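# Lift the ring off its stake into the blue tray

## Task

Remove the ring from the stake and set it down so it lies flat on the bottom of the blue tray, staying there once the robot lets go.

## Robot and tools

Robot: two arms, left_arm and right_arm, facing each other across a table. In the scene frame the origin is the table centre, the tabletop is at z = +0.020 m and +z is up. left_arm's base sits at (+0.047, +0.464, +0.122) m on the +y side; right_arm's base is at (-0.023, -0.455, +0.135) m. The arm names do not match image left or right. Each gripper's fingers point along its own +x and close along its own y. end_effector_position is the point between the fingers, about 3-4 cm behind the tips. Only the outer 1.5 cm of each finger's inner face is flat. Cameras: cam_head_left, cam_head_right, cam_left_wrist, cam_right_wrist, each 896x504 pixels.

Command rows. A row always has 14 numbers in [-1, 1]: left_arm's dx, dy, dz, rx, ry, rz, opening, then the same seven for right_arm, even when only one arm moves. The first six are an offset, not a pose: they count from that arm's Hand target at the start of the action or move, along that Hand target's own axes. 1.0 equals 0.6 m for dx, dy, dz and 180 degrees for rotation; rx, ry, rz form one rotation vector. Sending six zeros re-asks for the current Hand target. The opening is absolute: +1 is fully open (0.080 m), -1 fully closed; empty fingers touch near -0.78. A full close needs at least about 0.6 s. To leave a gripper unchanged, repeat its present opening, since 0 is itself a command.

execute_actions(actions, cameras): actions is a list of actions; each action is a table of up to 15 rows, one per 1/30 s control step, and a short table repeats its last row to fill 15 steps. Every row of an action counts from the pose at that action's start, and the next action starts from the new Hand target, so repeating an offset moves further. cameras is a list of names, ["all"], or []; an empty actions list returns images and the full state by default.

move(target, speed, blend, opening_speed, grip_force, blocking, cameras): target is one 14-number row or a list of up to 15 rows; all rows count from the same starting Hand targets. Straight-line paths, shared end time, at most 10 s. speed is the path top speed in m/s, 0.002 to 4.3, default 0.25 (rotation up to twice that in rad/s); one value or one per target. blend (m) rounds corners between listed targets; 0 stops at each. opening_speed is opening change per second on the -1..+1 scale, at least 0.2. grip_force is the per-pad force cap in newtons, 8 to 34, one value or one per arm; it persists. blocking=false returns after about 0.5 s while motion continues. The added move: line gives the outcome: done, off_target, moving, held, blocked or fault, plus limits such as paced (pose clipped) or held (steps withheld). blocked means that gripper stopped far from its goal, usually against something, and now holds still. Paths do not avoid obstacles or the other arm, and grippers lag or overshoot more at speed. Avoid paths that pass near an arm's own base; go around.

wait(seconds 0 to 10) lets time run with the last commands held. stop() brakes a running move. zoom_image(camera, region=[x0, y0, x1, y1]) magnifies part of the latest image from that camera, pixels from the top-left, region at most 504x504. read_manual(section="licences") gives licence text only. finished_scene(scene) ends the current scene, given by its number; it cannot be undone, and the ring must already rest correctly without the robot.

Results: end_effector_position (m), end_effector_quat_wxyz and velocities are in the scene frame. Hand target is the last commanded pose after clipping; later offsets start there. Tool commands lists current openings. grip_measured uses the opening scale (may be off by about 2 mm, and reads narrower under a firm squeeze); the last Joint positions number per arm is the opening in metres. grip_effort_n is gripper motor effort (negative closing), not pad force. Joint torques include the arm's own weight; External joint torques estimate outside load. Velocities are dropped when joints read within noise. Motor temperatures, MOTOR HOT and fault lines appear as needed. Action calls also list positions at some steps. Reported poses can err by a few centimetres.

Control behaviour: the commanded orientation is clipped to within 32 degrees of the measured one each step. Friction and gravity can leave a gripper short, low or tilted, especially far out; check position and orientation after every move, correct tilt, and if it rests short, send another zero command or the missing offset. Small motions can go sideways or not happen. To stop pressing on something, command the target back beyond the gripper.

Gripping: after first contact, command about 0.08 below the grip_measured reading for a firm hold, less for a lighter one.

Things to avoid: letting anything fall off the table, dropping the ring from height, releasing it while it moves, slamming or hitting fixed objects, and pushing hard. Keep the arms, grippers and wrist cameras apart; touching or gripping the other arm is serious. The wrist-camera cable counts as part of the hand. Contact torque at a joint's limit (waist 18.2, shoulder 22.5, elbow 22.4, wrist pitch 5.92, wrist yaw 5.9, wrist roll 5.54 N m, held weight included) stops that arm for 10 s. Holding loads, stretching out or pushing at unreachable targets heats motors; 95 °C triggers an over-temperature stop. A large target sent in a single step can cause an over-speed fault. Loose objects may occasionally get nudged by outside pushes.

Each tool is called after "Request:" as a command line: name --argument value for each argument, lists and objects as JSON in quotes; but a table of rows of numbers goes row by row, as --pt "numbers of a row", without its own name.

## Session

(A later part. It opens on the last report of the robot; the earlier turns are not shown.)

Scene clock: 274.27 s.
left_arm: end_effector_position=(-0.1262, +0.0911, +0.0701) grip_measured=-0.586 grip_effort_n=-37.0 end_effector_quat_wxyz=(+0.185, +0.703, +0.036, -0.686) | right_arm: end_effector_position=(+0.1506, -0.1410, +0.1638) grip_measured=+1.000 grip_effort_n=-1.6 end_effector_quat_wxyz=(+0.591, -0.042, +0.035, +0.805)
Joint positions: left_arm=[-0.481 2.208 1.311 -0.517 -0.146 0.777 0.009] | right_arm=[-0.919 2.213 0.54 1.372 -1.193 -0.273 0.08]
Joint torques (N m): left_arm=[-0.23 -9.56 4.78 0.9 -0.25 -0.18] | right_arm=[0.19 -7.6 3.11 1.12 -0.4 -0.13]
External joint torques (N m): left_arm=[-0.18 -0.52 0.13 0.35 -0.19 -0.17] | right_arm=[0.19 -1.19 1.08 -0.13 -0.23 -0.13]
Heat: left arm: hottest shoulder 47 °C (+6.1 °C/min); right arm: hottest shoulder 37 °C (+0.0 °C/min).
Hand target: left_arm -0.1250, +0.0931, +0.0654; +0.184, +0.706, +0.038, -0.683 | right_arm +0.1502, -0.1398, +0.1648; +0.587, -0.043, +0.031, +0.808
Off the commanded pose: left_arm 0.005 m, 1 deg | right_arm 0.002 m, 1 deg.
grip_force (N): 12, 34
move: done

Request:
move --target '[0.010,-0.002,0,0,0,0,-0.72,0,0,0,0,0,0,1]' --speed 0.04 --cameras '["cam_left_wrist","cam_right_wrist"]'

Request:
zoom_image --camera "cam_right_wrist" --region '[190, 150, 390, 290]'

Scene clock: 278.87 s.
left_arm: end_effector_position=(-0.1266, +0.0898, +0.0685) grip_measured=-0.586 grip_effort_n=-36.5 end_effector_quat_wxyz=(+0.188, +0.701, +0.033, -0.687) | right_arm: end_effector_position=(+0.1506, -0.1410, +0.1638) grip_measured=+1.000 grip_effort_n=-2.6 end_effector_quat_wxyz=(+0.591, -0.042, +0.035, +0.805)
Joint positions: left_arm=[-0.481 2.211 1.307 -0.503 -0.147 0.777 0.009] | right_arm=[-0.919 2.213 0.54 1.372 -1.193 -0.273 0.08]
Joint torques (N m): left_arm=[-0.24 -8.18 4.56 1.37 -0.21 -0.17] | right_arm=[0.19 -7.59 3.11 1.12 -0.4 -0.12]
External joint torques (N m): left_arm=[-0.19 0.87 -0.12 0.8 -0.15 -0.16] | right_arm=[0.2 -1.12 1.06 -0.14 -0.23 -0.12]
Heat: left arm: hottest shoulder 47 °C (+6.0 °C/min); right arm: hottest shoulder 37 °C (+0.0 °C/min).
Hand target: left_arm -0.1250, +0.0930, +0.0592; +0.184, +0.706, +0.038, -0.683 | right_arm +0.1502, -0.1398, +0.1648; +0.587, -0.043, +0.031, +0.808
Off the commanded pose: left_arm 0.010 m, 1 deg | right_arm 0.002 m, 1 deg.
grip_force (N): 12, 34
move: off_target (left_arm)
Images, in order (width x height): cam_left_wrist 896x504, cam_right_wrist 896x504.

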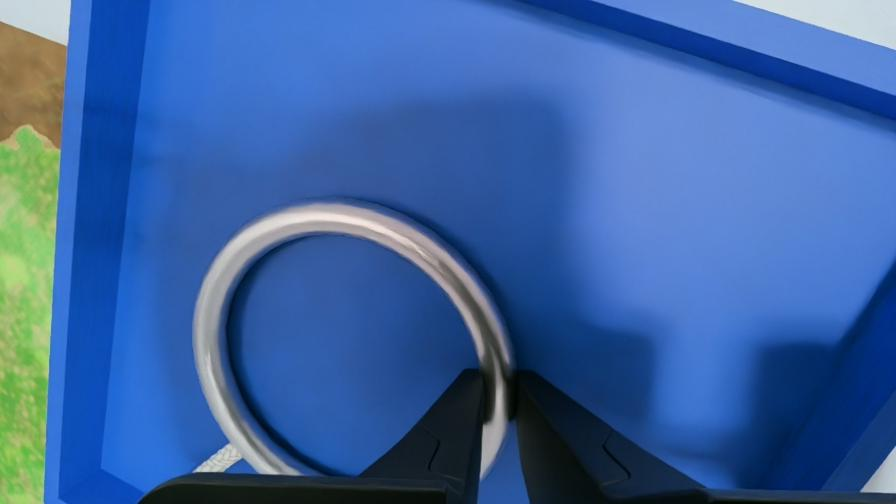

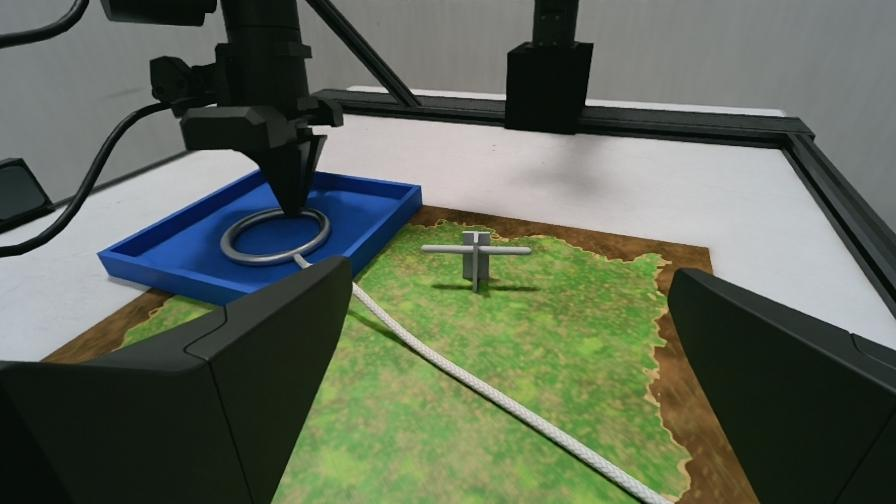

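Scaled by 2.520.

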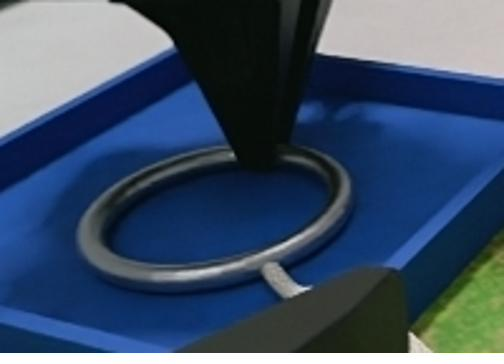

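Request:
move --target '[-0.013,0.0071,0.004,0,0,0,-0.35,0,0,0,0,0,0,1]' --opening_speed 0.4 --cameras '["cam_left_wrist","cam_right_wrist"]'

Request:
zoom_image --camera "cam_right_wrist" --region '[190, 150, 390, 290]'

Scene clock: 287.00 s.
left_arm: end_effector_position=(-0.1260, +0.0908, +0.0702) grip_measured=-0.355 grip_effort_n=21.6 end_effector_quat_wxyz=(+0.184, +0.704, +0.037, -0.684) | right_arm: end_effector_position=(+0.1506, -0.1410, +0.1638) grip_measured=+1.000 grip_effort_n=-1.6 end_effector_quat_wxyz=(+0.591, -0.042, +0.035, +0.805)
Joint positions: left_arm=[-0.481 2.211 1.318 -0.527 -0.148 0.777 0.019] | right_arm=[-0.919 2.213 0.54 1.372 -1.193 -0.273 0.08]
Joint torques (N m): left_arm=[-0.17 -9.37 6.36 0.45 -0.19 -0.16] | right_arm=[0.18 -7.6 3.1 1.11 -0.41 -0.12]
External joint torques (N m): left_arm=[-0.23 -0.31 1.67 -0.1 -0.13 -0.15] | right_arm=[0.19 -1.2 1.07 -0.13 -0.24 -0.13]
Heat: left arm: hottest shoulder 47 °C (+5.0 °C/min); right arm: hottest shoulder 38 °C (+1.0 °C/min).
Hand target: left_arm -0.1265, +0.0898, +0.0678; +0.184, +0.706, +0.038, -0.683 | right_arm +0.1502, -0.1398, +0.1648; +0.587, -0.043, +0.031, +0.808
Off the commanded pose: left_arm 0.003 m, 0 deg | right_arm 0.002 m, 1 deg.
grip_force (N): 12, 34
move: done
Images, in order (width x height): cam_left_wrist 896x504, cam_right_wrist 896x504.

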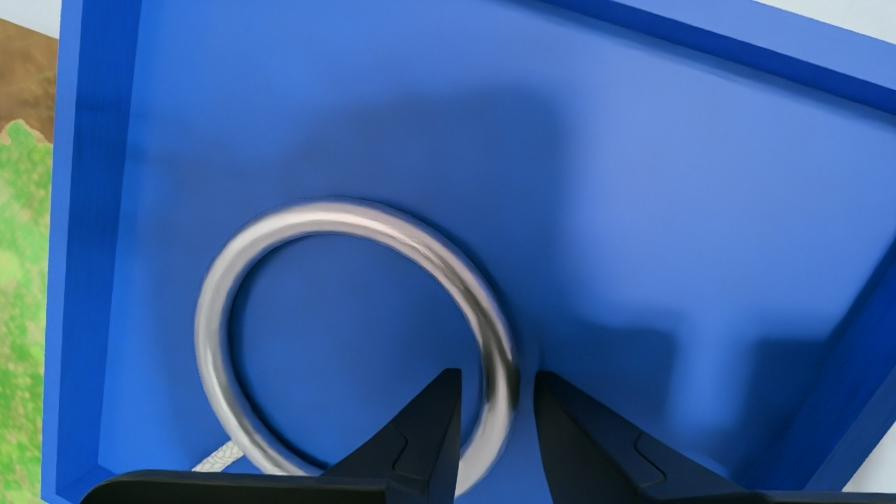

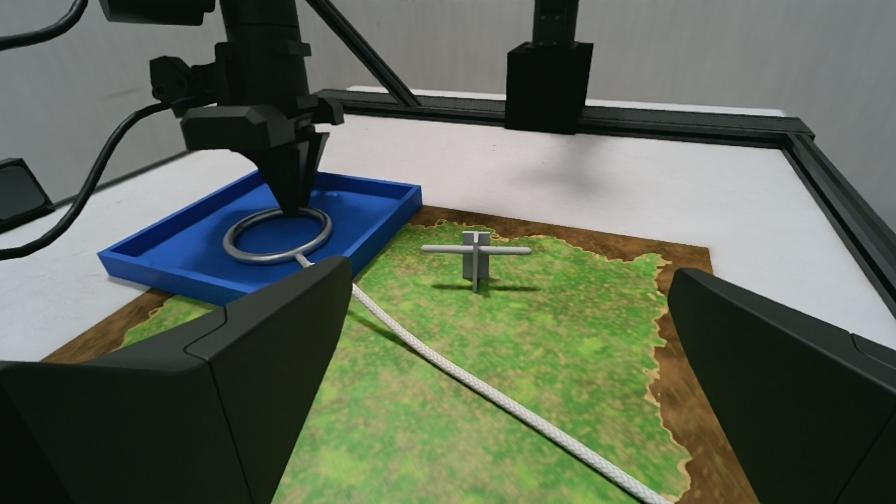

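Scaled by 2.520.

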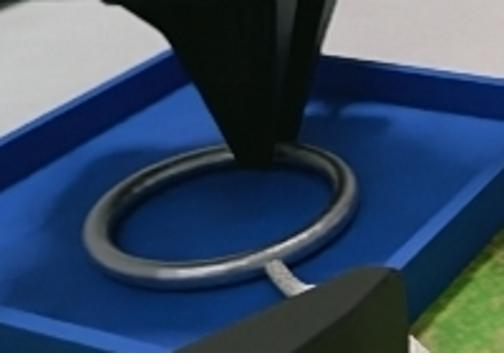

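Request:
move --target '[-0.07,0,0,0,0,0,-0.35,0,0,0,0,0,0,1]' --speed 0.08

Request:
move --target '[-0.10,0,0,0,0,0,-0.35,0,0,0,0,0,0,1]' --speed 0.15 --cameras '["cam_left_wrist","cam_right_wrist"]'

Request:
zoom_image --camera "cam_right_wrist" --region '[190, 150, 390, 290]'

Scene clock: 295.10 s.
left_arm: end_effector_position=(-0.1265, +0.1028, +0.0998) grip_measured=-0.354 grip_effort_n=20.7 end_effector_quat_wxyz=(+0.174, +0.711, +0.045, -0.679) | right_arm: end_effector_position=(+0.1506, -0.1410, +0.1638) grip_measured=+1.000 grip_effort_n=-1.6 end_effector_quat_wxyz=(+0.591, -0.042, +0.035, +0.805)
Joint positions: left_arm=[-0.497 2.134 1.333 -0.652 -0.148 0.762 0.019] | right_arm=[-0.919 2.213 0.54 1.372 -1.193 -0.273 0.08]
Joint torques (N m): left_arm=[-0.27 -12.77 6.67 0.46 -0.26 -0.2] | right_arm=[0.18 -7.59 3.09 1.12 -0.4 -0.12]
External joint torques (N m): left_arm=[-0.21 -3.95 1.74 -0.05 -0.2 -0.19] | right_arm=[0.21 -1.16 1.05 -0.14 -0.24 -0.12]
Heat: left arm: hottest shoulder 48 °C (+5.1 °C/min); right arm: hottest shoulder 38 °C (+1.0 °C/min).
Hand target: left_arm -0.1292, +0.0982, +0.1088; +0.184, +0.706, +0.038, -0.683 | right_arm +0.1502, -0.1398, +0.1648; +0.587, -0.043, +0.031, +0.808
Off the commanded pose: left_arm 0.011 m, 2 deg | right_arm 0.002 m, 1 deg.
grip_force (N): 12, 34
move: off_target (left_arm)

Scene clock: 296.03 s.
left_arm: end_effector_position=(-0.1310, +0.1134, +0.1594) grip_measured=-0.354 grip_effort_n=20.7 end_effector_quat_wxyz=(+0.175, +0.711, +0.044, -0.680) | right_arm: end_effector_position=(+0.1506, -0.1410, +0.1638) grip_measured=+1.000 grip_effort_n=-2.1 end_effector_quat_wxyz=(+0.591, -0.042, +0.035, +0.805)
Joint positions: left_arm=[-0.521 2.009 1.401 -0.847 -0.151 0.737 0.019] | right_arm=[-0.919 2.213 0.54 1.372 -1.193 -0.273 0.08]
Joint torques (N m): left_arm=[-0.17 -11.9 7.28 0.48 -0.28 -0.18] | right_arm=[0.17 -7.58 3.1 1.12 -0.4 -0.12]
External joint torques (N m): left_arm=[-0.17 -3.41 1.93 -0.03 -0.21 -0.17] | right_arm=[0.21 -1.1 1.06 -0.15 -0.23 -0.12]
Heat: left arm: hottest shoulder 48 °C (+4.1 °C/min); right arm: hottest shoulder 38 °C (+1.0 °C/min).
Hand target: left_arm -0.1330, +0.1100, +0.1676; +0.184, +0.706, +0.038, -0.683 | right_arm +0.1502, -0.1398, +0.1648; +0.587, -0.043, +0.031, +0.808
Off the commanded pose: left_arm 0.009 m, 1 deg | right_arm 0.002 m, 1 deg.
grip_force (N): 12, 34
move: off_target (left_arm)
Images, in order (width x height): cam_left_wrist 896x504, cam_right_wrist 896x504.

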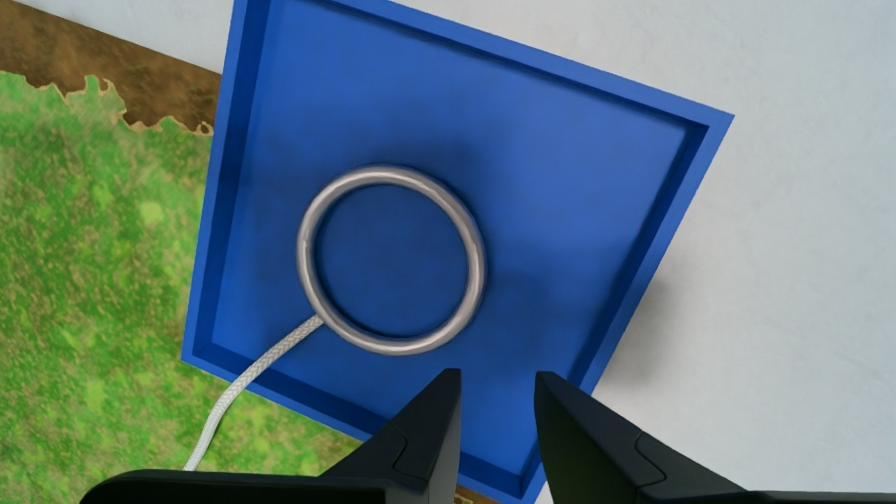

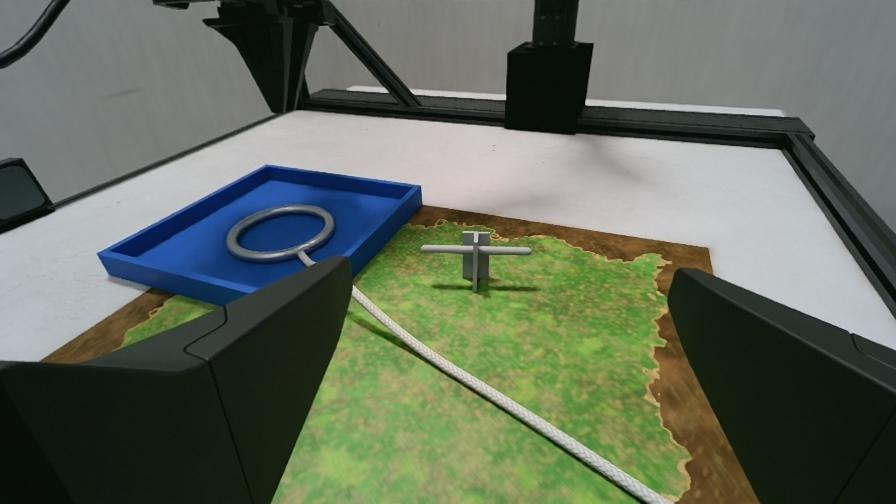

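Scaled by 2.520.

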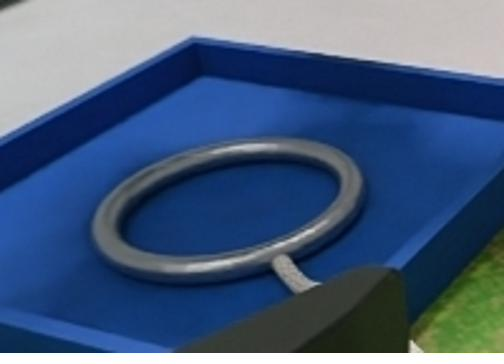

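Request:
finished_scene --scene 3

The scene is finished: the task was done.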